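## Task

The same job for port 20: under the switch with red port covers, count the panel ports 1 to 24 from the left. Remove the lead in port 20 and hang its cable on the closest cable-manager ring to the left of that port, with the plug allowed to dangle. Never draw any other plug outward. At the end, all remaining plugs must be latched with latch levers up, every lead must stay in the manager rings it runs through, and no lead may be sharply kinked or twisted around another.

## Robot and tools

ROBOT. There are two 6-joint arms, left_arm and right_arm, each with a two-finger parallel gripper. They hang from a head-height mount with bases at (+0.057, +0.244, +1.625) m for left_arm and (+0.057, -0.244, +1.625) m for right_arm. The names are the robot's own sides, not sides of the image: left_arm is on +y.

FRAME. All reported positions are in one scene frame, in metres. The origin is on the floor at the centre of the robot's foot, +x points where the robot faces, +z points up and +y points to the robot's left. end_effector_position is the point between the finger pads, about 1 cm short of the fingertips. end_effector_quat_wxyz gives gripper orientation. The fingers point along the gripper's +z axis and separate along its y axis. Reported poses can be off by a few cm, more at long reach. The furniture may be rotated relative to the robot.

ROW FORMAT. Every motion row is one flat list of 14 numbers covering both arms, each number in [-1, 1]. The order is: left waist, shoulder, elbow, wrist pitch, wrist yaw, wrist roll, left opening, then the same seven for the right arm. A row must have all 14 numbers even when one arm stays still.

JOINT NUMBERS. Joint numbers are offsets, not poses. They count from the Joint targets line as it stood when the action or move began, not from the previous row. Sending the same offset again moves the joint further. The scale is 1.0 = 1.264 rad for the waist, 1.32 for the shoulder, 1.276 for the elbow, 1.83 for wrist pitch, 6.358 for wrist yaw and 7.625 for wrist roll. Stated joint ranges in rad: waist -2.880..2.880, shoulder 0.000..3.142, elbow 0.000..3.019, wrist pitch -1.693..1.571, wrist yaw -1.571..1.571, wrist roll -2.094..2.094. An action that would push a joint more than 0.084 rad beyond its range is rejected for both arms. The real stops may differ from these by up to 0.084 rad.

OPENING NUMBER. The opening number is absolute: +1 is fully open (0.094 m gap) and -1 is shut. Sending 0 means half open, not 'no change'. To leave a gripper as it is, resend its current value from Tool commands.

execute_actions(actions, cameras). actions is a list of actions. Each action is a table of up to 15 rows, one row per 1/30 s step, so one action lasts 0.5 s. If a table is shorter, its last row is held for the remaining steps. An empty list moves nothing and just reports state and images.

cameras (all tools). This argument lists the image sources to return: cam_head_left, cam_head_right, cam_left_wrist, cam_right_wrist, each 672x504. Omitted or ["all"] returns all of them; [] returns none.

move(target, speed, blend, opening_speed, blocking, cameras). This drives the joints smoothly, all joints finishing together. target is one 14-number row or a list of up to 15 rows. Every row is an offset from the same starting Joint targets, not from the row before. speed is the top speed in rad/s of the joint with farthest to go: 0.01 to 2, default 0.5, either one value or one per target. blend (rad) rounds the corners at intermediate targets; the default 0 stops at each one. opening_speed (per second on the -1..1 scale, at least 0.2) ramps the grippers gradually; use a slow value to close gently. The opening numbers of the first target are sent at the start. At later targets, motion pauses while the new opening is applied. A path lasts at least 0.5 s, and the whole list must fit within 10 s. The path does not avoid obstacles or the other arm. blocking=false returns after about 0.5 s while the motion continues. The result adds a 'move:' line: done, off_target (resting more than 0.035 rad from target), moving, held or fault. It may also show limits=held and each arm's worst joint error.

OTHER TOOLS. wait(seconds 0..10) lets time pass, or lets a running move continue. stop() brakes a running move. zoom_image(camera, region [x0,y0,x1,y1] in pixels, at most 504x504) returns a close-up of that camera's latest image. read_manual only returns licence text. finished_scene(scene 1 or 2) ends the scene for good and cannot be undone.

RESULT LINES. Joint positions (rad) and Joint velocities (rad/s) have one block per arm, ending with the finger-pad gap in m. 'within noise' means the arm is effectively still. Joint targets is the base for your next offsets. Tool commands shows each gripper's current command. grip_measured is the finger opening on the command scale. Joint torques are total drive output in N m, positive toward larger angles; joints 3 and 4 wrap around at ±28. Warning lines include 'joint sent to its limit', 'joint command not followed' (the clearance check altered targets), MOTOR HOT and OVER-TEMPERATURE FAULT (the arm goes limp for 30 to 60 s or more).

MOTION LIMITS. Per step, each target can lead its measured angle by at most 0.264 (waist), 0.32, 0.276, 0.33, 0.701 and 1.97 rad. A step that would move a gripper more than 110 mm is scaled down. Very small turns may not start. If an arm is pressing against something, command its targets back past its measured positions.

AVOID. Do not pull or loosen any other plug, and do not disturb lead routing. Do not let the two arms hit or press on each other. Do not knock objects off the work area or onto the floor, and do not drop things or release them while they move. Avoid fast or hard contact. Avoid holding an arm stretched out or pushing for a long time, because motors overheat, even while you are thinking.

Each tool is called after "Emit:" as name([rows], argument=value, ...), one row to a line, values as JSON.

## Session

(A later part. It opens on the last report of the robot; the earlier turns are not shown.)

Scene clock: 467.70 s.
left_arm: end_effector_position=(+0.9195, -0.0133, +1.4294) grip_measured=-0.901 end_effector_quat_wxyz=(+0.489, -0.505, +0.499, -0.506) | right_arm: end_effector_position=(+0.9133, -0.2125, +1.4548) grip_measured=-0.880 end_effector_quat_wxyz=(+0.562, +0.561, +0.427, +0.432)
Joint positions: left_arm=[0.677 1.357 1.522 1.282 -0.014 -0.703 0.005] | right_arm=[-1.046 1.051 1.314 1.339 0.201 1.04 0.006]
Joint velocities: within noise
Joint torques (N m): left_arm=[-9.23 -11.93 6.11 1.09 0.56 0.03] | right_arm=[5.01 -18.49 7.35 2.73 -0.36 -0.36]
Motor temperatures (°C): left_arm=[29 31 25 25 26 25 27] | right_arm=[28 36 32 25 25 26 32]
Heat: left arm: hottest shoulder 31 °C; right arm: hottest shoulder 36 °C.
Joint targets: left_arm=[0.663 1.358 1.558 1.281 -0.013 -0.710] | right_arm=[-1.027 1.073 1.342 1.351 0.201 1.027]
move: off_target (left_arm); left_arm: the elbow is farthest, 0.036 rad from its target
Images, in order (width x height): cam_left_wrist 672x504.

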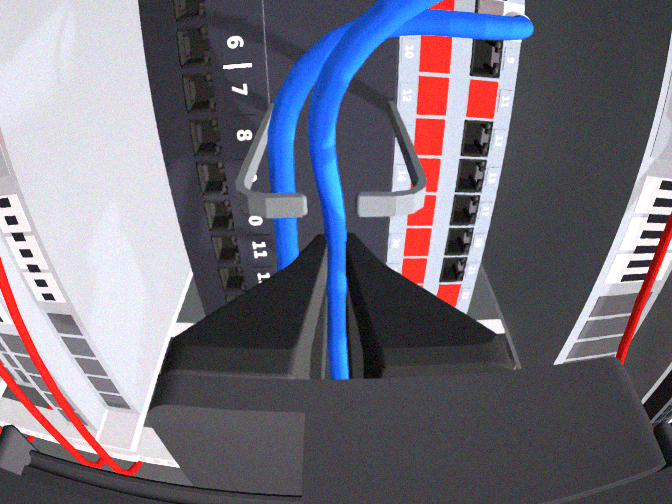

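Emit:
execute_actions(actions=[], cameras=["cam_head_left","cam_head_right","cam_right_wrist"])

Emit:
zoom_image(camera="cam_head_left", region=[300, 150, 460, 270])

Emit:
zoom_image(camera="cam_head_right", region=[270, 150, 430, 270])

Scene clock: 482.00 s.
left_arm: end_effector_position=(+0.9198, -0.0133, +1.4294) grip_measured=-0.901 end_effector_quat_wxyz=(+0.489, -0.505, +0.499, -0.506) | right_arm: end_effector_position=(+0.9133, -0.2125, +1.4548) grip_measured=-0.880 end_effector_quat_wxyz=(+0.562, +0.561, +0.427, +0.432)
Joint positions: left_arm=[0.677 1.358 1.524 1.282 -0.014 -0.704 0.005] | right_arm=[-1.046 1.051 1.314 1.339 0.201 1.04 0.006]
Joint velocities: within noise
Joint torques (N m): left_arm=[-8.88 -12.4 6.08 1.06 0.57 0] | right_arm=[4.84 -18.55 7.35 2.67 -0.36 -0.37]
Motor temperatures (°C): left_arm=[29 31 26 25 26 25 27] | right_arm=[28 36 32 25 25 26 32]
Heat: left arm: hottest shoulder 31 °C; right arm: hottest shoulder 36 °C.
Joint targets: left_arm=[0.663 1.358 1.559 1.281 -0.013 -0.710] | right_arm=[-1.027 1.073 1.342 1.351 0.201 1.027]
Tool commands: left_gripper/opening=-0.91 right_gripper/opening=-0.92
Images, in order (width x height): cam_head_left 672x504, cam_head_right 672x504, cam_right_wrist 672x504.

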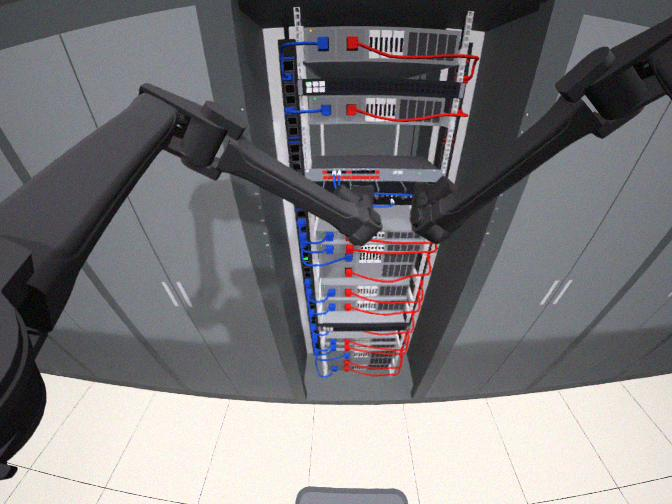

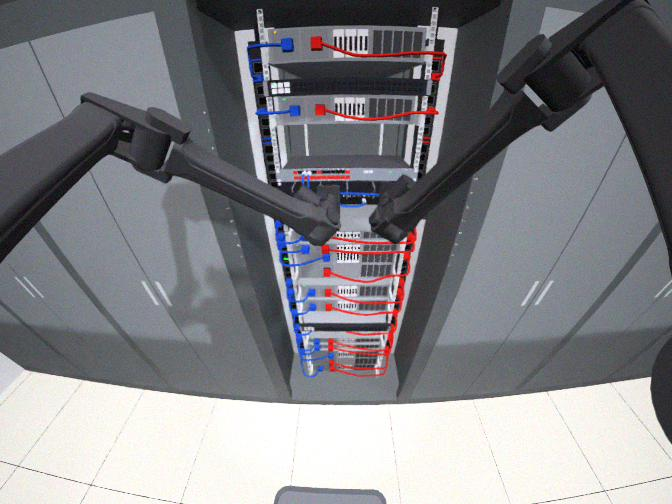

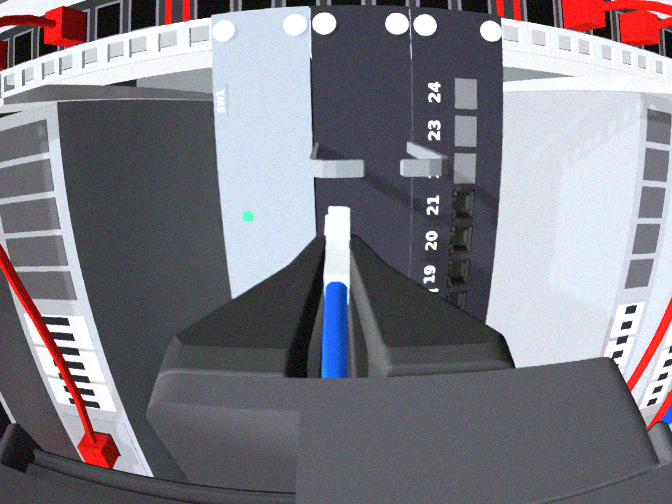

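Scaled by 3.150 from the camera's 672x504 image, which has a finer 960x720 frame.

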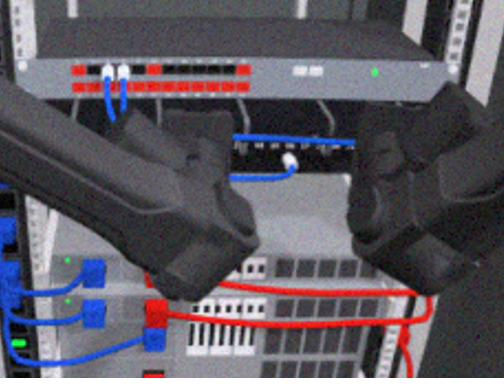

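Scaled by 3.150 from the camera's 672x504 image, which has a finer 960x720 frame.

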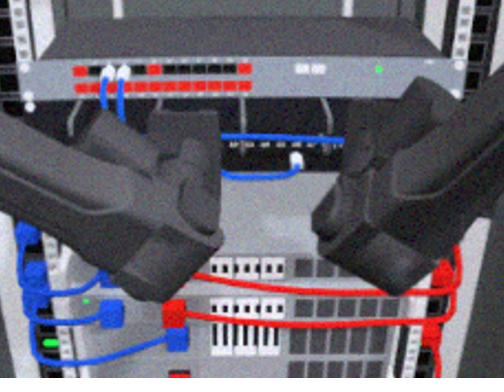

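Emit:
move(target=[0,0,0,0,0,0,-0.91, 0,0.0083,0,0,0,0,-0.92], speed=0.05, cameras=["cam_left_wrist"])

Emit:
zoom_image(camera="cam_left_wrist", region=[280, 200, 400, 390])

Scene clock: 496.87 s.
left_arm: end_effector_position=(+0.9198, -0.0133, +1.4294) grip_measured=-0.901 end_effector_quat_wxyz=(+0.489, -0.505, +0.499, -0.506) | right_arm: end_effector_position=(+0.9117, -0.2089, +1.4486) grip_measured=-0.880 end_effector_quat_wxyz=(+0.559, +0.562, +0.431, +0.431)
Joint positions: left_arm=[0.677 1.358 1.524 1.282 -0.014 -0.704 0.005] | right_arm=[-1.046 1.061 1.314 1.339 0.201 1.04 0.006]
Joint velocities: within noise
Joint torques (N m): left_arm=[-9.29 -12.04 6.06 1.01 0.57 0.01] | right_arm=[4.95 -18.55 7.23 2.65 -0.36 -0.37]
Motor temperatures (°C): left_arm=[29 30 26 25 26 25 27] | right_arm=[28 36 32 25 25 26 32]
Heat: left arm: hottest shoulder 30 °C; right arm: hottest shoulder 36 °C.
Joint targets: left_arm=[0.663 1.358 1.559 1.281 -0.013 -0.710] | right_arm=[-1.028 1.084 1.342 1.351 0.201 1.027]
move: done
Images, in order (width x height): cam_left_wrist 672x504.

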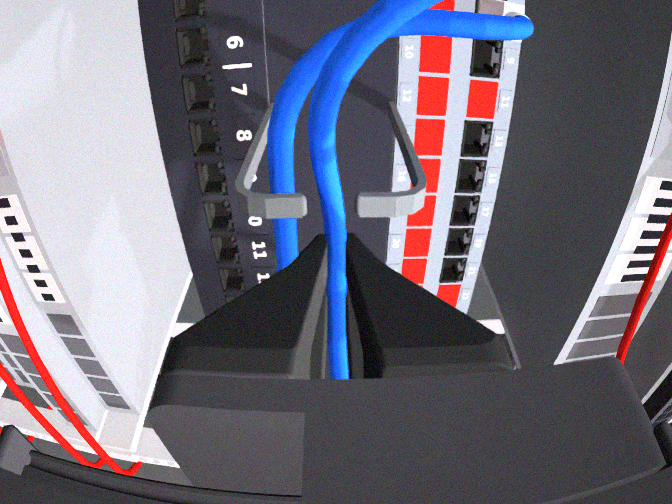

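Scaled by 2.653 from the camera's 672x504 image, which has a finer 960x720 frame.

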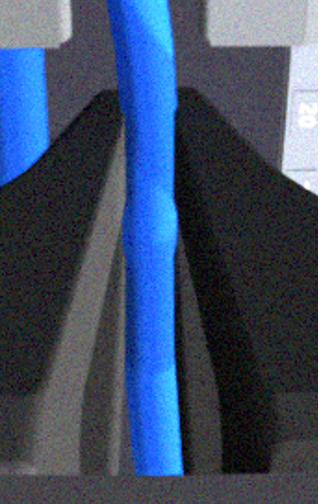

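Emit:
move(target=[0,0,0,0,0,0,-0.91, 0.0127,0.0402,0.1243,-0.0639,0,-0.0025,-0.92], speed=0.07, cameras=["cam_left_wrist","cam_right_wrist","cam_head_right","cam_head_left"])

Emit:
zoom_image(camera="cam_head_right", region=[310, 160, 410, 240])

Emit:
zoom_image(camera="cam_head_left", region=[340, 160, 440, 240])

Scene clock: 506.57 s.
left_arm: end_effector_position=(+0.9233, -0.0105, +1.4313) grip_measured=-0.901 end_effector_quat_wxyz=(+0.493, -0.506, +0.496, -0.505) | right_arm: end_effector_position=(+0.9571, -0.2119, +1.4558) grip_measured=-0.880 end_effector_quat_wxyz=(+0.567, +0.559, +0.425, +0.431)
Joint positions: left_arm=[0.677 1.358 1.533 1.282 -0.016 -0.704 0.005] | right_arm=[-1.038 1.102 1.469 1.247 0.202 1.024 0.006]
Joint velocities: within noise
Joint torques (N m): left_arm=[-8.82 -12.28 5.24 1.17 0.67 0.02] | right_arm=[6.01 -19.14 8.51 1.65 -0.37 -0.42]
Motor temperatures (°C): left_arm=[29 30 26 25 26 25 27] | right_arm=[28 36 32 25 25 26 32]
Heat: left arm: hottest shoulder 30 °C; right arm: hottest shoulder 36 °C.
Joint targets: left_arm=[0.663 1.358 1.558 1.281 -0.013 -0.710] | right_arm=[-1.011 1.137 1.501 1.234 0.201 1.008]
move: done

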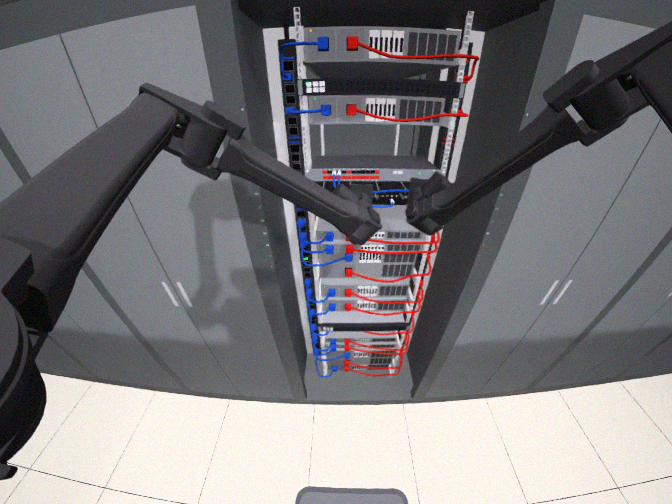

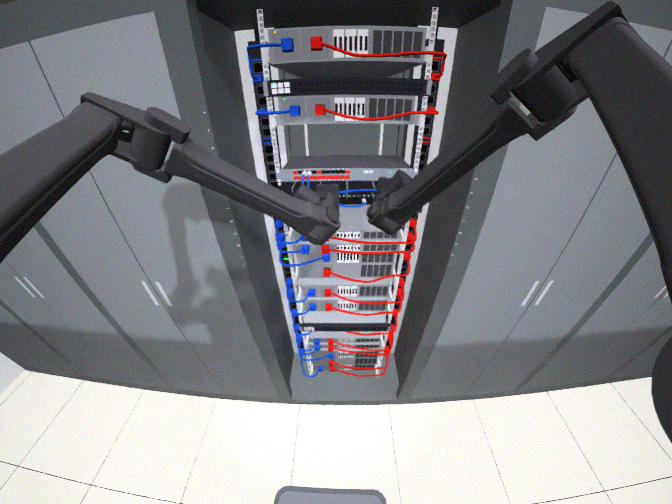

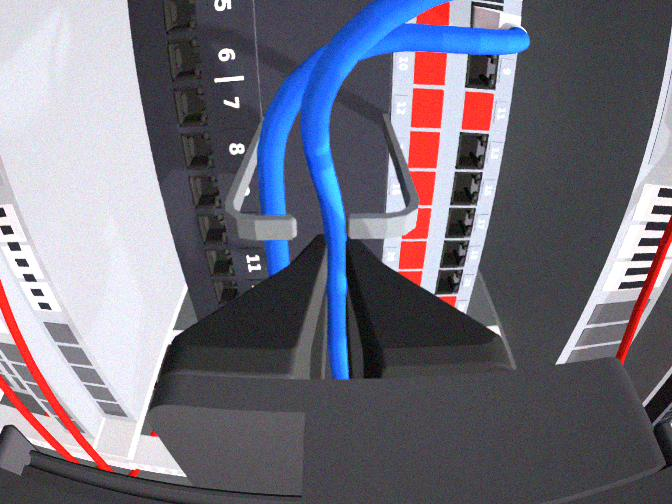

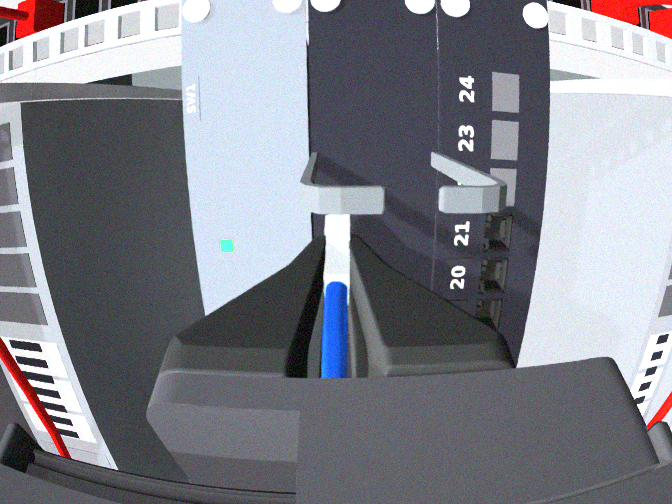

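Scaled by 5.040 from the camera's 672x504 image, which has a finer 960x720 frame.

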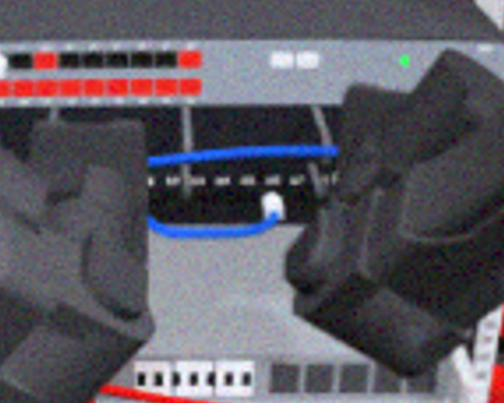

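Scaled by 5.040 from the camera's 672x504 image, which has a finer 960x720 frame.

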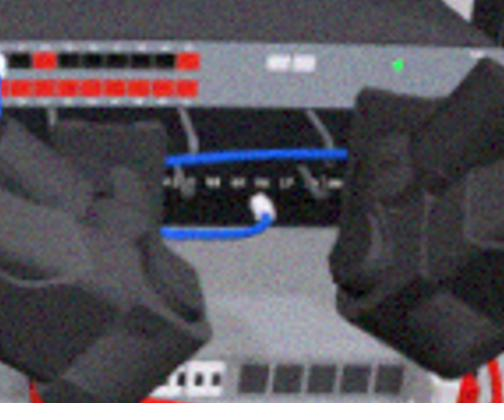

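Emit:
move(target=[0,0,0,0,0,0,-0.91, 0,0.014,0,0,0,0,-0.92], speed=0.05, cameras=["cam_head_right","cam_head_left"])

Emit:
zoom_image(camera="cam_head_right", region=[330, 170, 390, 220])

Emit:
zoom_image(camera="cam_head_left", region=[365, 170, 425, 220])

Scene clock: 514.67 s.
left_arm: end_effector_position=(+0.9236, -0.0102, +1.4314) grip_measured=-0.901 end_effector_quat_wxyz=(+0.493, -0.506, +0.495, -0.505) | right_arm: end_effector_position=(+0.9537, -0.2031, +1.4409) grip_measured=-0.880 end_effector_quat_wxyz=(+0.560, +0.561, +0.434, +0.428)
Joint positions: left_arm=[0.677 1.358 1.534 1.282 -0.016 -0.704 0.005] | right_arm=[-1.038 1.125 1.47 1.246 0.202 1.024 0.006]
Joint velocities: within noise
Joint torques (N m): left_arm=[-8.82 -12.51 5.23 1.06 0.65 0.02] | right_arm=[6.18 -19.31 8.32 1.7 -0.37 -0.4]
Motor temperatures (°C): left_arm=[29 30 26 25 26 25 27] | right_arm=[28 36 32 25 25 26 32]
Heat: left arm: hottest shoulder 30 °C; right arm: hottest shoulder 36 °C.
Joint targets: left_arm=[0.663 1.358 1.559 1.281 -0.013 -0.710] | right_arm=[-1.011 1.155 1.501 1.234 0.201 1.008]
move: done
Images, in order (width x height): cam_head_left 672x504, cam_head_right 672x504.

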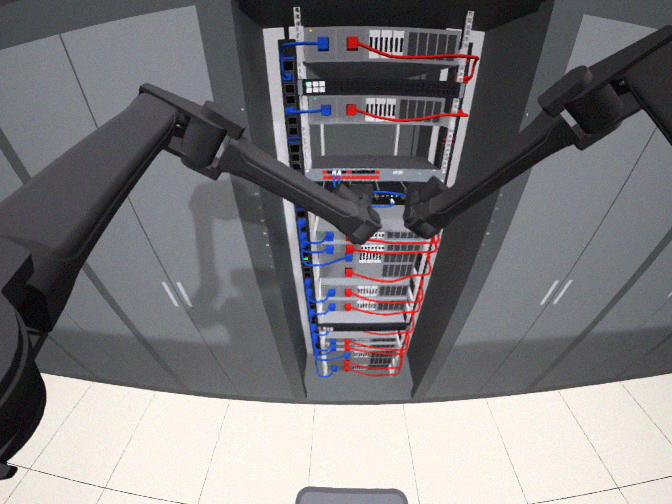

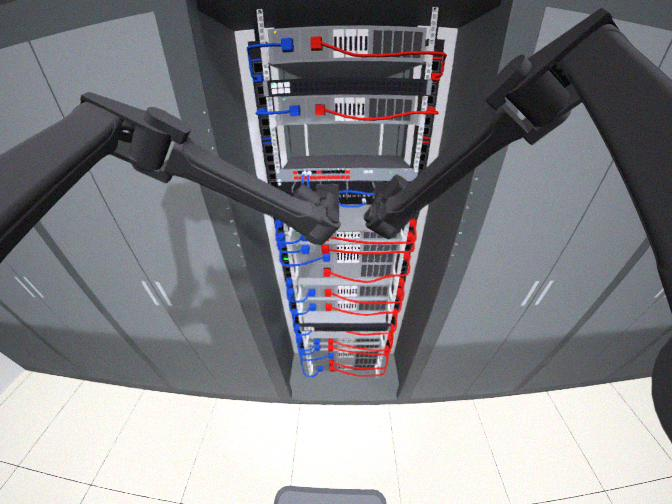

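Scaled by 8.400 from the camera's 672x504 image, which has a finer 960x720 frame.

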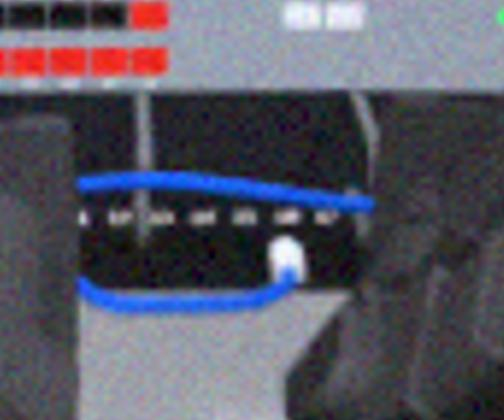

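Scaled by 8.400 from the camera's 672x504 image, which has a finer 960x720 frame.

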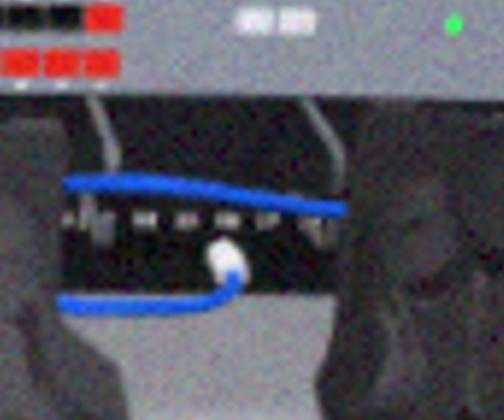

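Emit:
move(target=[0,0.021,0,0,0,0,-0.91, 0,0,0,0,0,0,-0.92], speed=0.06, cameras=["cam_left_wrist"])

Emit:
zoom_image(camera="cam_left_wrist", region=[210, 80, 450, 320])

Scene clock: 520.80 s.
left_arm: end_effector_position=(+0.9204, -0.0166, +1.4262) grip_measured=-0.901 end_effector_quat_wxyz=(+0.489, -0.506, +0.499, -0.506) | right_arm: end_effector_position=(+0.9537, -0.2031, +1.4409) grip_measured=-0.880 end_effector_quat_wxyz=(+0.560, +0.561, +0.434, +0.428)
Joint positions: left_arm=[0.677 1.37 1.536 1.282 -0.016 -0.705 0.005] | right_arm=[-1.038 1.125 1.47 1.246 0.202 1.024 0.006]
Joint velocities: within noise
Joint torques (N m): left_arm=[-9.11 -11.05 5.09 1.07 0.64 0.04] | right_arm=[6.24 -19.14 8.28 1.8 -0.41 -0.39]
Motor temperatures (°C): left_arm=[29 30 26 25 26 25 27] | right_arm=[28 36 32 25 25 26 32]
Heat: left arm: hottest shoulder 30 °C; right arm: hottest shoulder 36 °C.
Joint targets: left_arm=[0.663 1.386 1.558 1.281 -0.013 -0.710] | right_arm=[-1.011 1.155 1.501 1.234 0.201 1.008]
move: done
Images, in order (width x height): cam_left_wrist 672x504.

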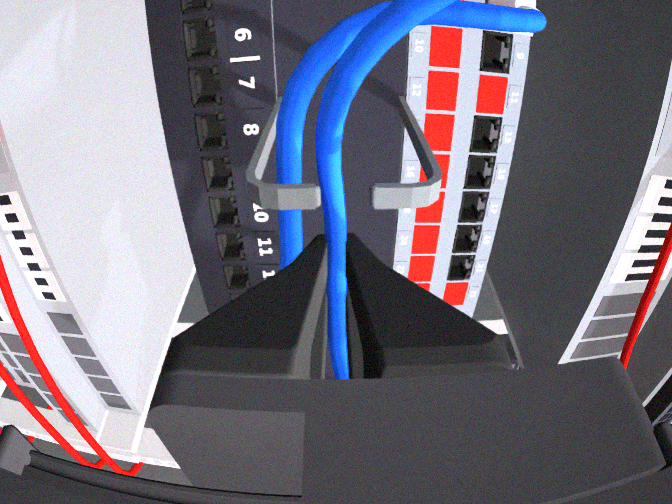

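Scaled by 2.100 from the camera's 672x504 image, which has a finer 960x720 frame.

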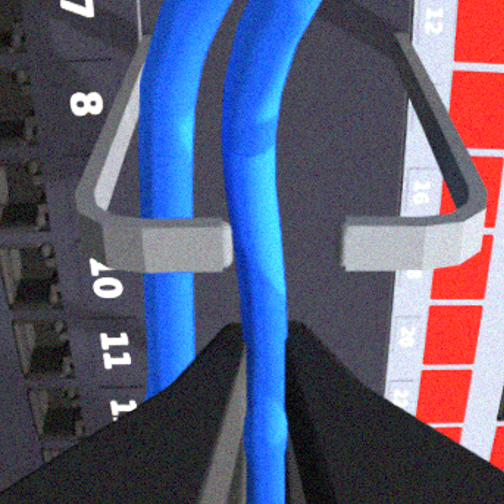

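Emit:
execute_actions(actions=[])

Scene clock: 544.90 s.
left_arm: end_effector_position=(+0.9204, -0.0166, +1.4262) grip_measured=-0.901 end_effector_quat_wxyz=(+0.489, -0.506, +0.499, -0.506) | right_arm: end_effector_position=(+0.9537, -0.2031, +1.4409) grip_measured=-0.880 end_effector_quat_wxyz=(+0.560, +0.561, +0.434, +0.428)
Joint positions: left_arm=[0.677 1.37 1.536 1.282 -0.016 -0.705 0.005] | right_arm=[-1.038 1.125 1.47 1.246 0.202 1.024 0.006]
Joint velocities: within noise
Joint torques (N m): left_arm=[-9 -10.99 4.85 1.02 0.64 0.03] | right_arm=[6.12 -19.25 8.27 1.84 -0.39 -0.39]
Motor temperatures (°C): left_arm=[29 30 26 25 26 25 27] | right_arm=[28 37 32 25 26 26 33]
Heat: left arm: hottest shoulder 30 °C; right arm: hottest shoulder 37 °C.
Joint targets: left_arm=[0.663 1.386 1.558 1.281 -0.013 -0.710] | right_arm=[-1.011 1.155 1.501 1.234 0.201 1.008]
Tool commands: left_gripper/opening=-0.91 right_gripper/opening=-0.92

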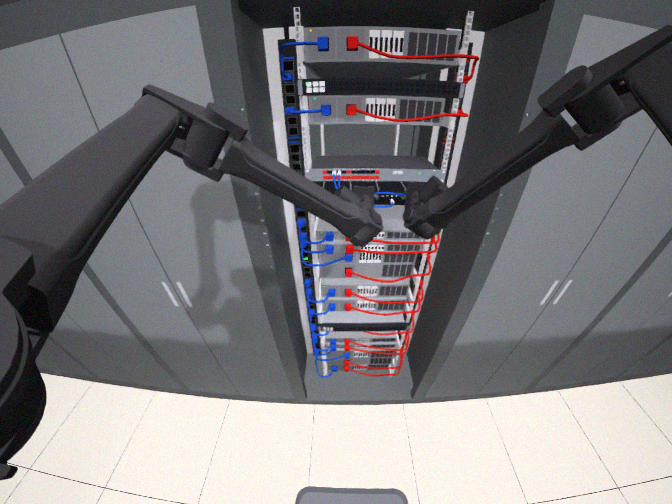

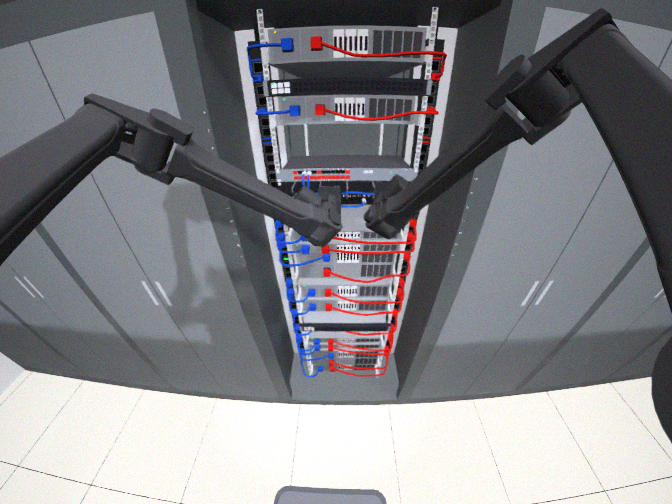

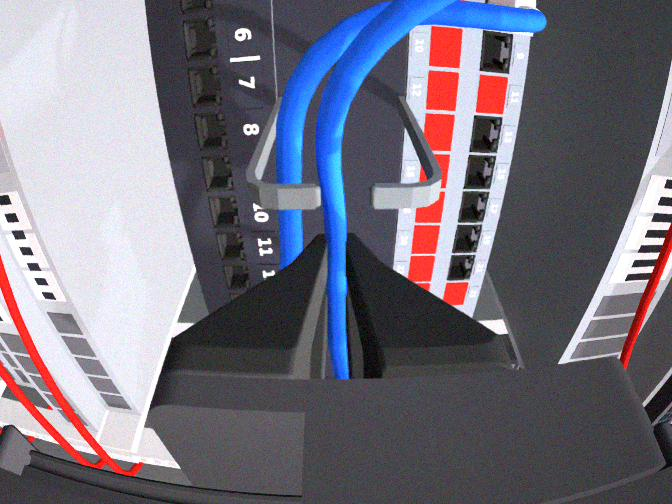

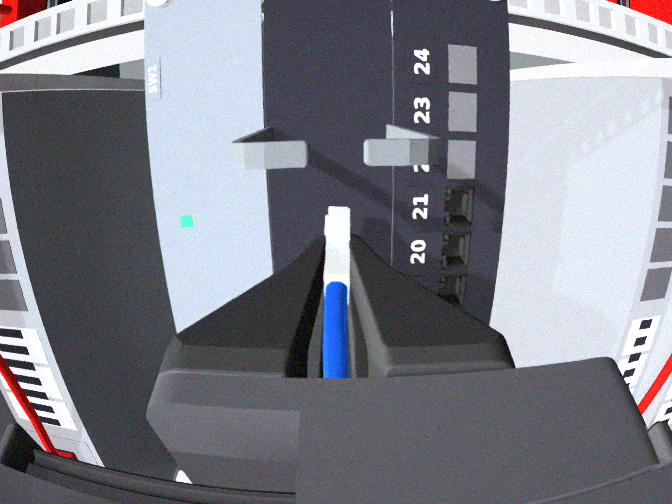

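Emit:
move(target=[0.031,0.0095,0.0098,0,0,0,-0.91,0,0,0,0,0,0,-0.92], speed=0.1, cameras=["cam_left_wrist","cam_right_wrist"])

Scene clock: 559.17 s.
left_arm: end_effector_position=(+0.9226, -0.0144, +1.4205) grip_measured=-0.901 end_effector_quat_wxyz=(+0.494, -0.504, +0.501, -0.502) | right_arm: end_effector_position=(+0.9537, -0.2031, +1.4409) grip_measured=-0.880 end_effector_quat_wxyz=(+0.560, +0.561, +0.434, +0.428)
Joint positions: left_arm=[0.691 1.379 1.549 1.282 -0.016 -0.705 0.005] | right_arm=[-1.038 1.125 1.47 1.246 0.202 1.024 0.006]
Joint velocities: within noise
Joint torques (N m): left_arm=[-7.18 -11.28 5 0.99 0.65 0.05] | right_arm=[6.24 -19.14 8.28 1.78 -0.38 -0.39]
Motor temperatures (°C): left_arm=[29 30 26 25 26 25 27] | right_arm=[28 37 32 25 26 26 33]
Heat: left arm: hottest shoulder 30 °C; right arm: hottest shoulder 37 °C.
Joint targets: left_arm=[0.703 1.398 1.571 1.281 -0.013 -0.710] | right_arm=[-1.011 1.155 1.501 1.234 0.201 1.008]
move: done
Images, in order (width x height): cam_left_wrist 672x504, cam_right_wrist 672x504.

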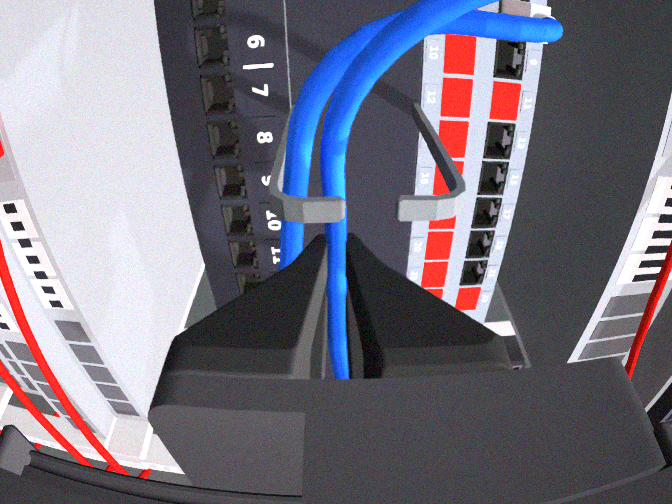

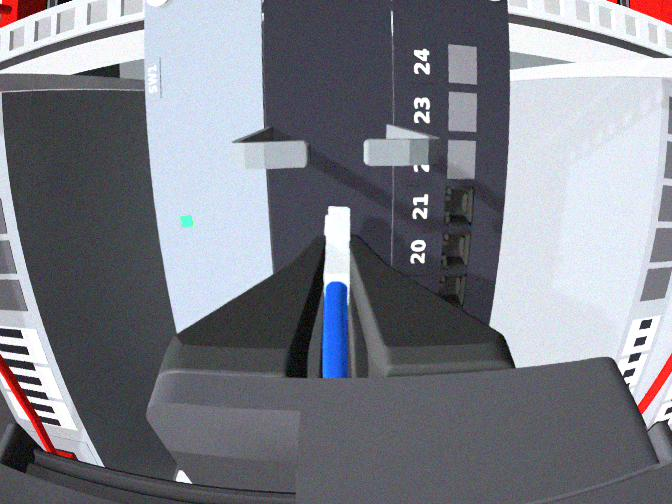

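Emit:
move(target=[0.012,0.0095,0.0098,0,0,0,-0.91,0,0,0,0,0,0,-0.92], speed=0.1, cameras=["cam_left_wrist","cam_right_wrist"])

Emit:
move(target=[0,0,0,0,0,0,-0.3,0,0,0,0,0,0,-0.92], opening_speed=0.3, cameras=["cam_left_wrist","cam_right_wrist"])

Scene clock: 563.70 s.
left_arm: end_effector_position=(+0.9246, -0.0146, +1.4178) grip_measured=-0.901 end_effector_quat_wxyz=(+0.497, -0.501, +0.501, -0.501) | right_arm: end_effector_position=(+0.9537, -0.2031, +1.4409) grip_measured=-0.880 end_effector_quat_wxyz=(+0.560, +0.561, +0.434, +0.428)
Joint positions: left_arm=[0.697 1.388 1.562 1.282 -0.013 -0.705 0.005] | right_arm=[-1.038 1.125 1.47 1.246 0.202 1.024 0.006]
Joint velocities: within noise
Joint torques (N m): left_arm=[-6.59 -11.05 4.88 1.06 0.54 0.05] | right_arm=[6.07 -18.96 8.24 1.81 -0.39 -0.4]
Motor temperatures (°C): left_arm=[29 30 26 25 26 25 27] | right_arm=[28 37 32 25 26 26 33]
Heat: left arm: hottest shoulder 30 °C; right arm: hottest shoulder 37 °C.
Joint targets: left_arm=[0.717 1.411 1.584 1.281 -0.013 -0.710] | right_arm=[-1.011 1.155 1.501 1.234 0.201 1.008]
move: done
Images, in order (width x height): cam_left_wrist 672x504, cam_right_wrist 672x504.

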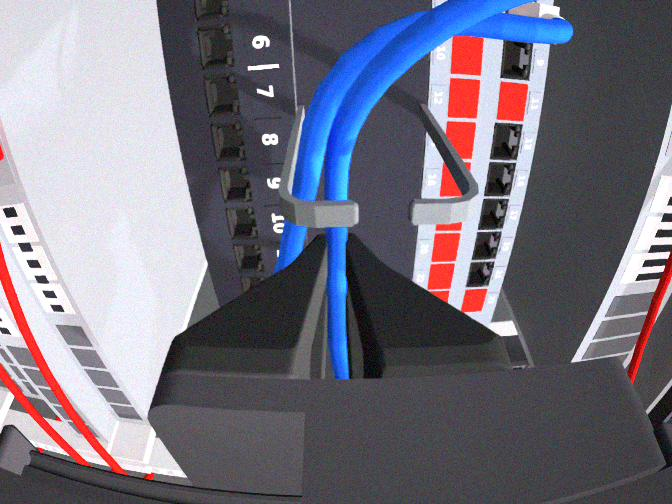

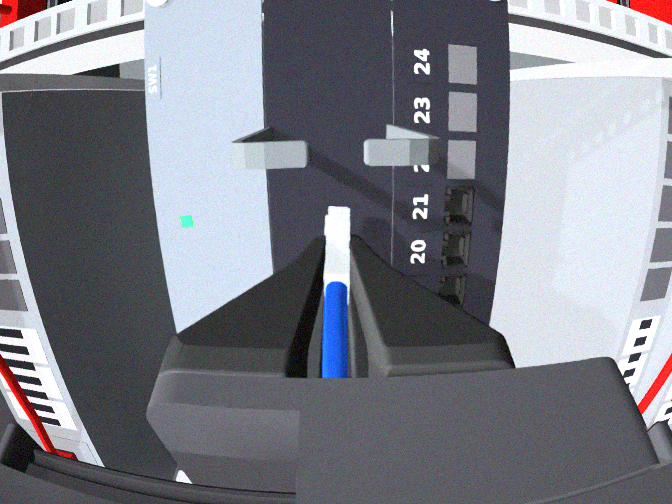

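Scene clock: 566.03 s.
left_arm: end_effector_position=(+0.9265, -0.0147, +1.4203) grip_measured=-0.304 end_effector_quat_wxyz=(+0.499, -0.497, +0.498, -0.505) | right_arm: end_effector_position=(+0.9536, -0.2015, +1.4397) grip_measured=-0.880 end_effector_quat_wxyz=(+0.558, +0.562, +0.435, +0.428)
Joint positions: left_arm=[0.697 1.389 1.568 1.282 -0.002 -0.705 0.033] | right_arm=[-1.035 1.127 1.47 1.244 0.202 1.023 0.006]
Joint velocities: within noise
Joint torques (N m): left_arm=[-6.42 -10.99 4.66 1.06 0.11 0.03] | right_arm=[5.89 -19.31 8.23 1.85 -0.39 -0.39]
Motor temperatures (°C): left_arm=[29 31 26 25 26 25 27] | right_arm=[28 37 32 25 26 26 33]
Heat: left arm: hottest shoulder 31 °C; right arm: hottest shoulder 37 °C.
Joint targets: left_arm=[0.717 1.411 1.584 1.281 -0.013 -0.710] | right_arm=[-1.011 1.156 1.501 1.234 0.201 1.008]
move: done
Images, in order (width x height): cam_left_wrist 672x504, cam_right_wrist 672x504.

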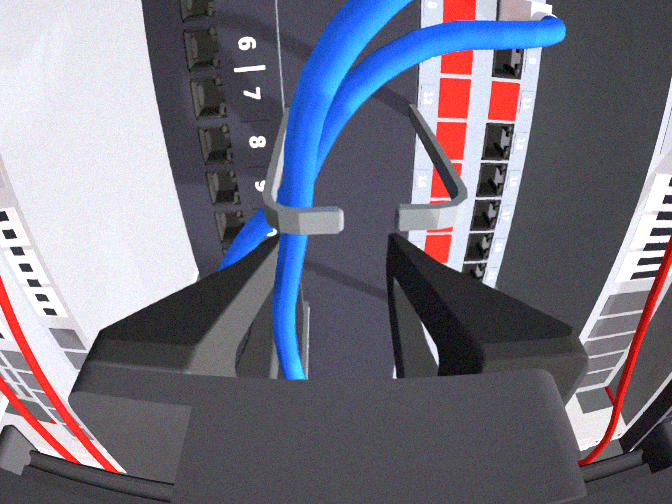

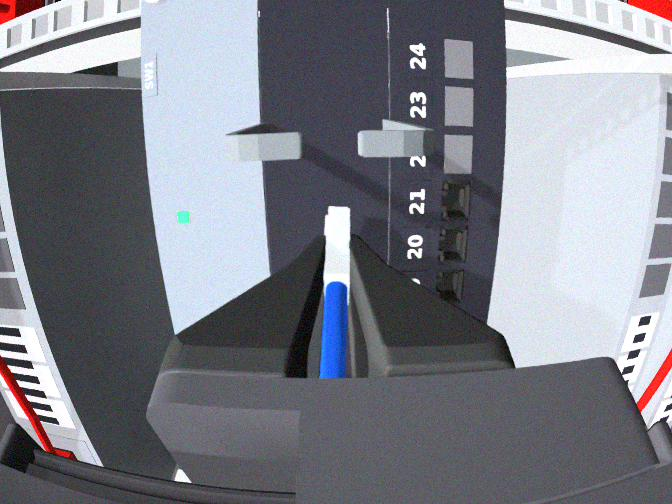

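Emit:
zoom_image(camera="cam_left_wrist", region=[200, 100, 480, 310])

Scaled by 1.800 from the camera's 672x504 image, which has a finer 960x720 frame.

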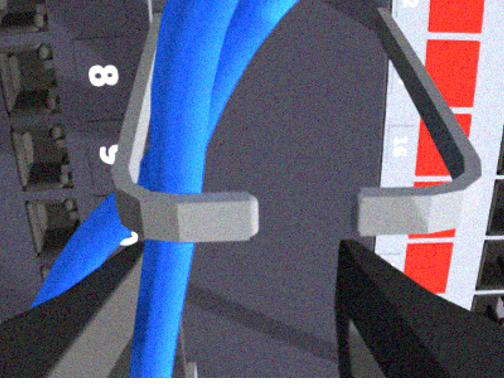

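Emit:
move(target=[-0.020,-0.0614,-0.221,0.0596,0.0206,0.002,0.1,0,0,0,0,0,0,-0.92], speed=0.2, opening_speed=0.6, cameras=["cam_left_wrist","cam_right_wrist"])

Scene clock: 574.03 s.
left_arm: end_effector_position=(+0.8399, -0.0478, +1.4173) grip_measured=+0.097 end_effector_quat_wxyz=(+0.457, -0.452, +0.535, -0.549) | right_arm: end_effector_position=(+0.9532, -0.2003, +1.4381) grip_measured=-0.880 end_effector_quat_wxyz=(+0.557, +0.562, +0.436, +0.428)
Joint positions: left_arm=[0.697 1.343 1.307 1.376 0.116 -0.703 0.052] | right_arm=[-1.034 1.129 1.47 1.242 0.202 1.022 0.006]
Joint velocities: within noise
Joint torques (N m): left_arm=[-8.53 -11.99 1.74 1.57 0.63 0.21] | right_arm=[6.07 -19.31 8.2 1.91 -0.37 -0.37]
Motor temperatures (°C): left_arm=[29 31 26 25 26 25 27] | right_arm=[28 36 32 25 26 26 33]
Heat: left arm: hottest shoulder 31 °C; right arm: hottest shoulder 36 °C.
Joint targets: left_arm=[0.692 1.330 1.302 1.390 0.118 -0.695] | right_arm=[-1.012 1.155 1.501 1.233 0.201 1.008]
move: done
Images, in order (width x height): cam_left_wrist 672x504, cam_right_wrist 672x504.

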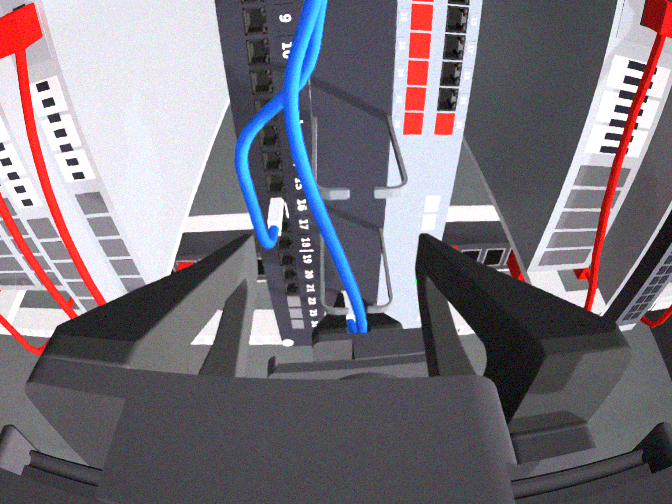

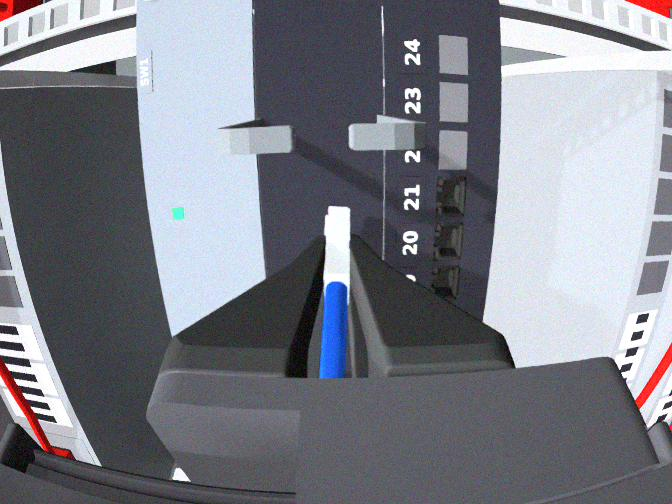

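Emit:
zoom_image(camera="cam_left_wrist", region=[230, 120, 440, 360])

Scaled by 2.100 from the camera's 672x504 image, which has a finer 960x720 frame.

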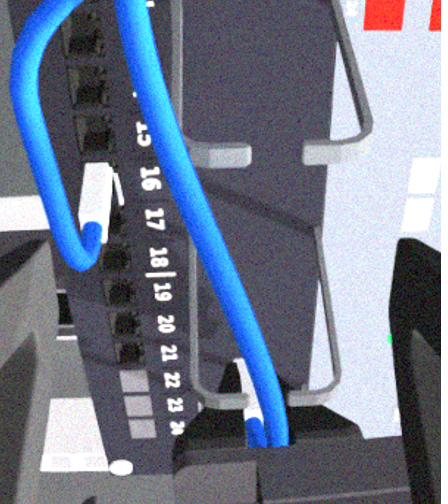

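Emit:
move(target=[-0.067,0.059,0.145,-0.153,0.0123,0.013,0.25,0,0,0,0,0,0,-0.92], speed=0.15, cameras=["cam_left_wrist","cam_head_right","cam_head_left"])

Emit:
zoom_image(camera="cam_head_left", region=[320, 160, 460, 265])

Emit:
zoom_image(camera="cam_left_wrist", region=[200, 60, 520, 360])

Scene clock: 637.60 s.
left_arm: end_effector_position=(+0.8675, -0.0939, +1.4248) grip_measured=+0.247 end_effector_quat_wxyz=(+0.425, -0.416, +0.563, -0.574) | right_arm: end_effector_position=(+0.9532, -0.2002, +1.4380) grip_measured=-0.880 end_effector_quat_wxyz=(+0.557, +0.562, +0.436, +0.428)
Joint positions: left_arm=[0.645 1.374 1.423 1.187 0.176 -0.633 0.059] | right_arm=[-1.034 1.129 1.47 1.242 0.202 1.021 0.006]
Joint velocities: within noise
Joint torques (N m): left_arm=[-8.82 -11.58 2.26 1.22 0.51 0.07] | right_arm=[6.01 -19.31 8.25 1.91 -0.37 -0.36]
Motor temperatures (°C): left_arm=[29 31 25 25 26 25 26] | right_arm=[28 37 32 25 26 26 33]
Heat: left arm: hottest shoulder 31 °C; right arm: hottest shoulder 37 °C.
Joint targets: left_arm=[0.647 1.373 1.419 1.193 0.175 -0.634] | right_arm=[-1.012 1.155 1.501 1.233 0.201 1.008]
move: held (left_arm; a check stopped the path); limits=held; left_arm: the wrist pitch is farthest, 0.077 rad from its target
joint command not followed: on one or more control steps a check withheld the commanded joint targets of the left arm, and it was not sent them on those steps.
cause: the commanded joint targets, or the way to them, would bring a part of the robot too close to another arm (this arm's fingers and the right arm's wrist (the part past joint 5), at the place that arm is still heading or pushing toward).
Images, in order (width x height): cam_head_left 672x504, cam_head_right 672x504, cam_left_wrist 672x504.

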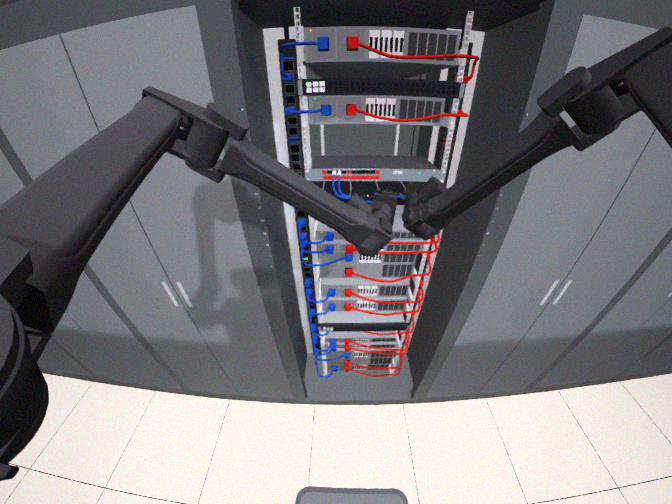

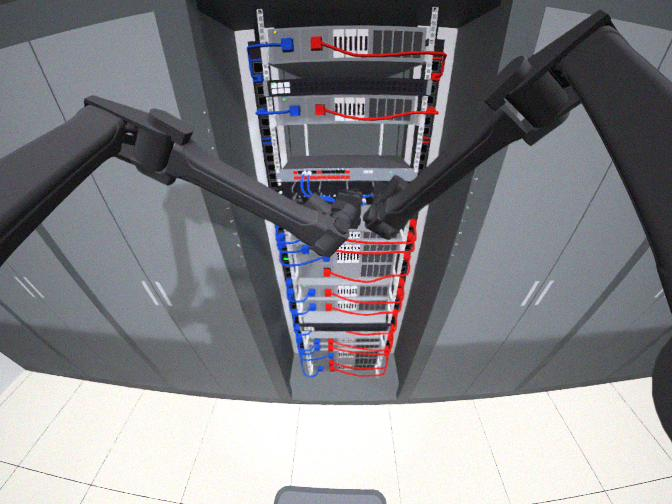

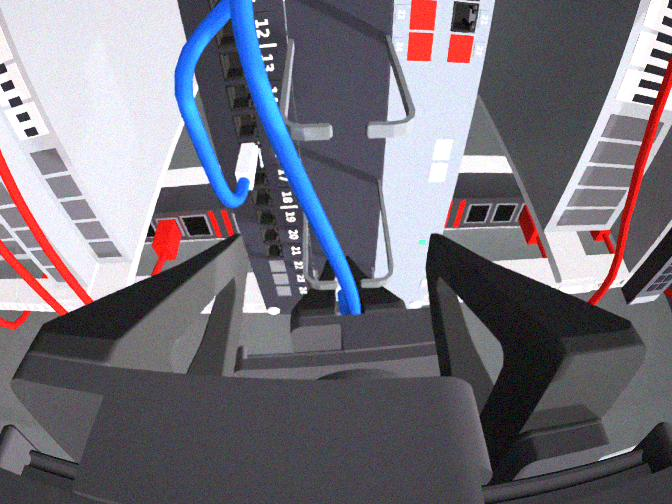

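Scaled by 3.600 from the camera's 672x504 image, which has a finer 960x720 frame.

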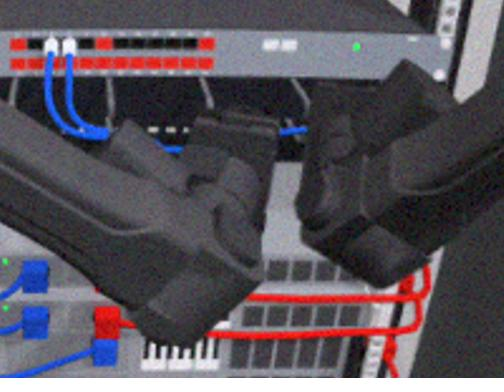

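Scaled by 1.575 from the camera's 672x504 image, which has a finer 960x720 frame.

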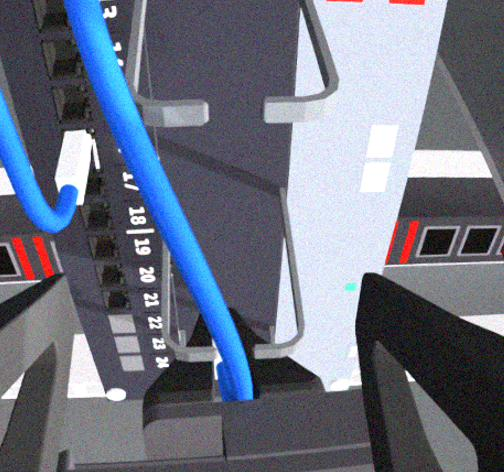

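Emit:
move(target=[-0.0214,0.040,0.120,-0.058,-0.0008,0.0025,0.25,0,0,0,0,0,0,-0.92], speed=0.12, cameras=["cam_left_wrist","cam_head_right"])

Scene clock: 663.90 s.
left_arm: end_effector_position=(+0.9036, -0.1015, +1.4243) grip_measured=+0.247 end_effector_quat_wxyz=(+0.426, -0.417, +0.563, -0.573) | right_arm: end_effector_position=(+0.9532, -0.2002, +1.4380) grip_measured=-0.880 end_effector_quat_wxyz=(+0.557, +0.562, +0.436, +0.428)
Joint positions: left_arm=[0.636 1.41 1.552 1.095 0.172 -0.624 0.059] | right_arm=[-1.034 1.129 1.47 1.242 0.202 1.021 0.006]
Joint velocities: within noise
Joint torques (N m): left_arm=[-11.28 -10.64 4.52 0.81 0.48 0.15] | right_arm=[6.01 -19.25 8.25 1.92 -0.38 -0.36]
Motor temperatures (°C): left_arm=[29 31 25 25 26 25 26] | right_arm=[28 37 32 25 26 26 33]
Heat: left arm: hottest shoulder 31 °C; right arm: hottest shoulder 37 °C.
Joint targets: left_arm=[0.619 1.426 1.572 1.087 0.170 -0.615] | right_arm=[-1.012 1.155 1.501 1.234 0.201 1.008]
move: done
Images, in order (width x height): cam_head_right 672x504, cam_left_wrist 672x504.

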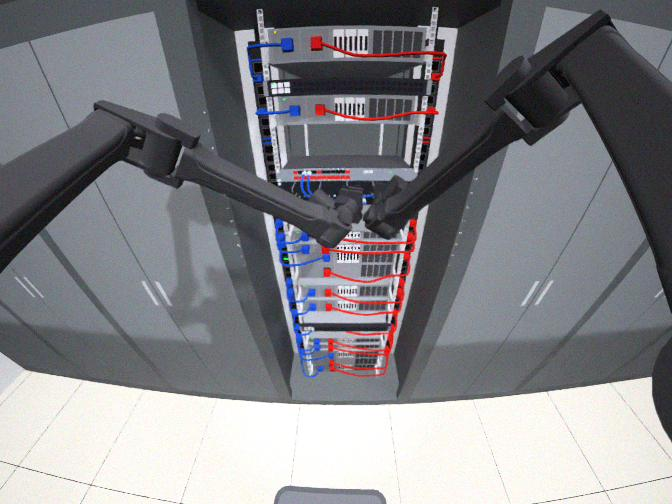

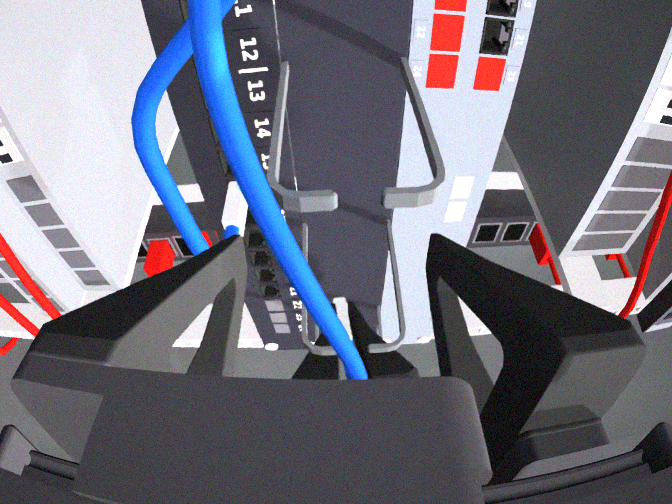

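Emit:
move(target=[0,0,0,0,0,0,-0.5,0,0,0,0,0,0,-0.92], opening_speed=0.5, cameras=["cam_left_wrist"])

Scene clock: 669.70 s.
left_arm: end_effector_position=(+0.9034, -0.1020, +1.4238) grip_measured=-0.496 end_effector_quat_wxyz=(+0.426, -0.416, +0.563, -0.573) | right_arm: end_effector_position=(+0.9532, -0.2002, +1.4380) grip_measured=-0.880 end_effector_quat_wxyz=(+0.557, +0.562, +0.437, +0.428)
Joint positions: left_arm=[0.636 1.411 1.552 1.094 0.171 -0.623 0.024] | right_arm=[-1.034 1.129 1.47 1.242 0.202 1.021 0.006]
Joint velocities: within noise
Joint torques (N m): left_arm=[-11.11 -10.64 4.51 0.7 0.49 0.18] | right_arm=[6.01 -19.49 8.24 1.92 -0.39 -0.37]
Motor temperatures (°C): left_arm=[29 31 25 25 26 25 26] | right_arm=[28 37 32 25 26 26 33]
Heat: left arm: hottest shoulder 31 °C; right arm: hottest shoulder 37 °C.
Joint targets: left_arm=[0.619 1.426 1.572 1.086 0.169 -0.615] | right_arm=[-1.012 1.155 1.501 1.234 0.201 1.008]
move: done
Images, in order (width x height): cam_left_wrist 672x504.

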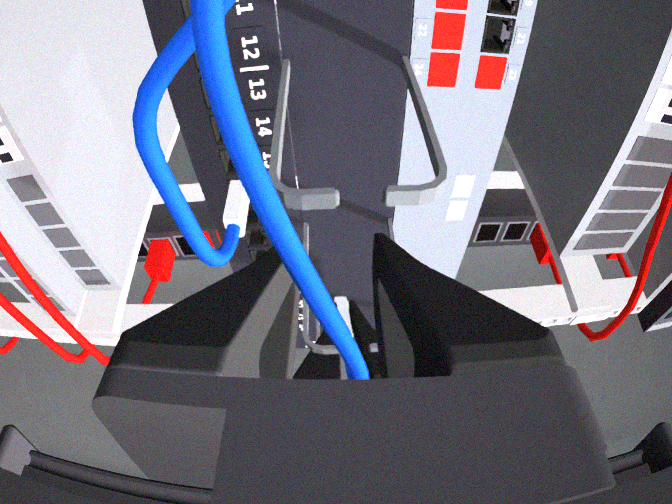

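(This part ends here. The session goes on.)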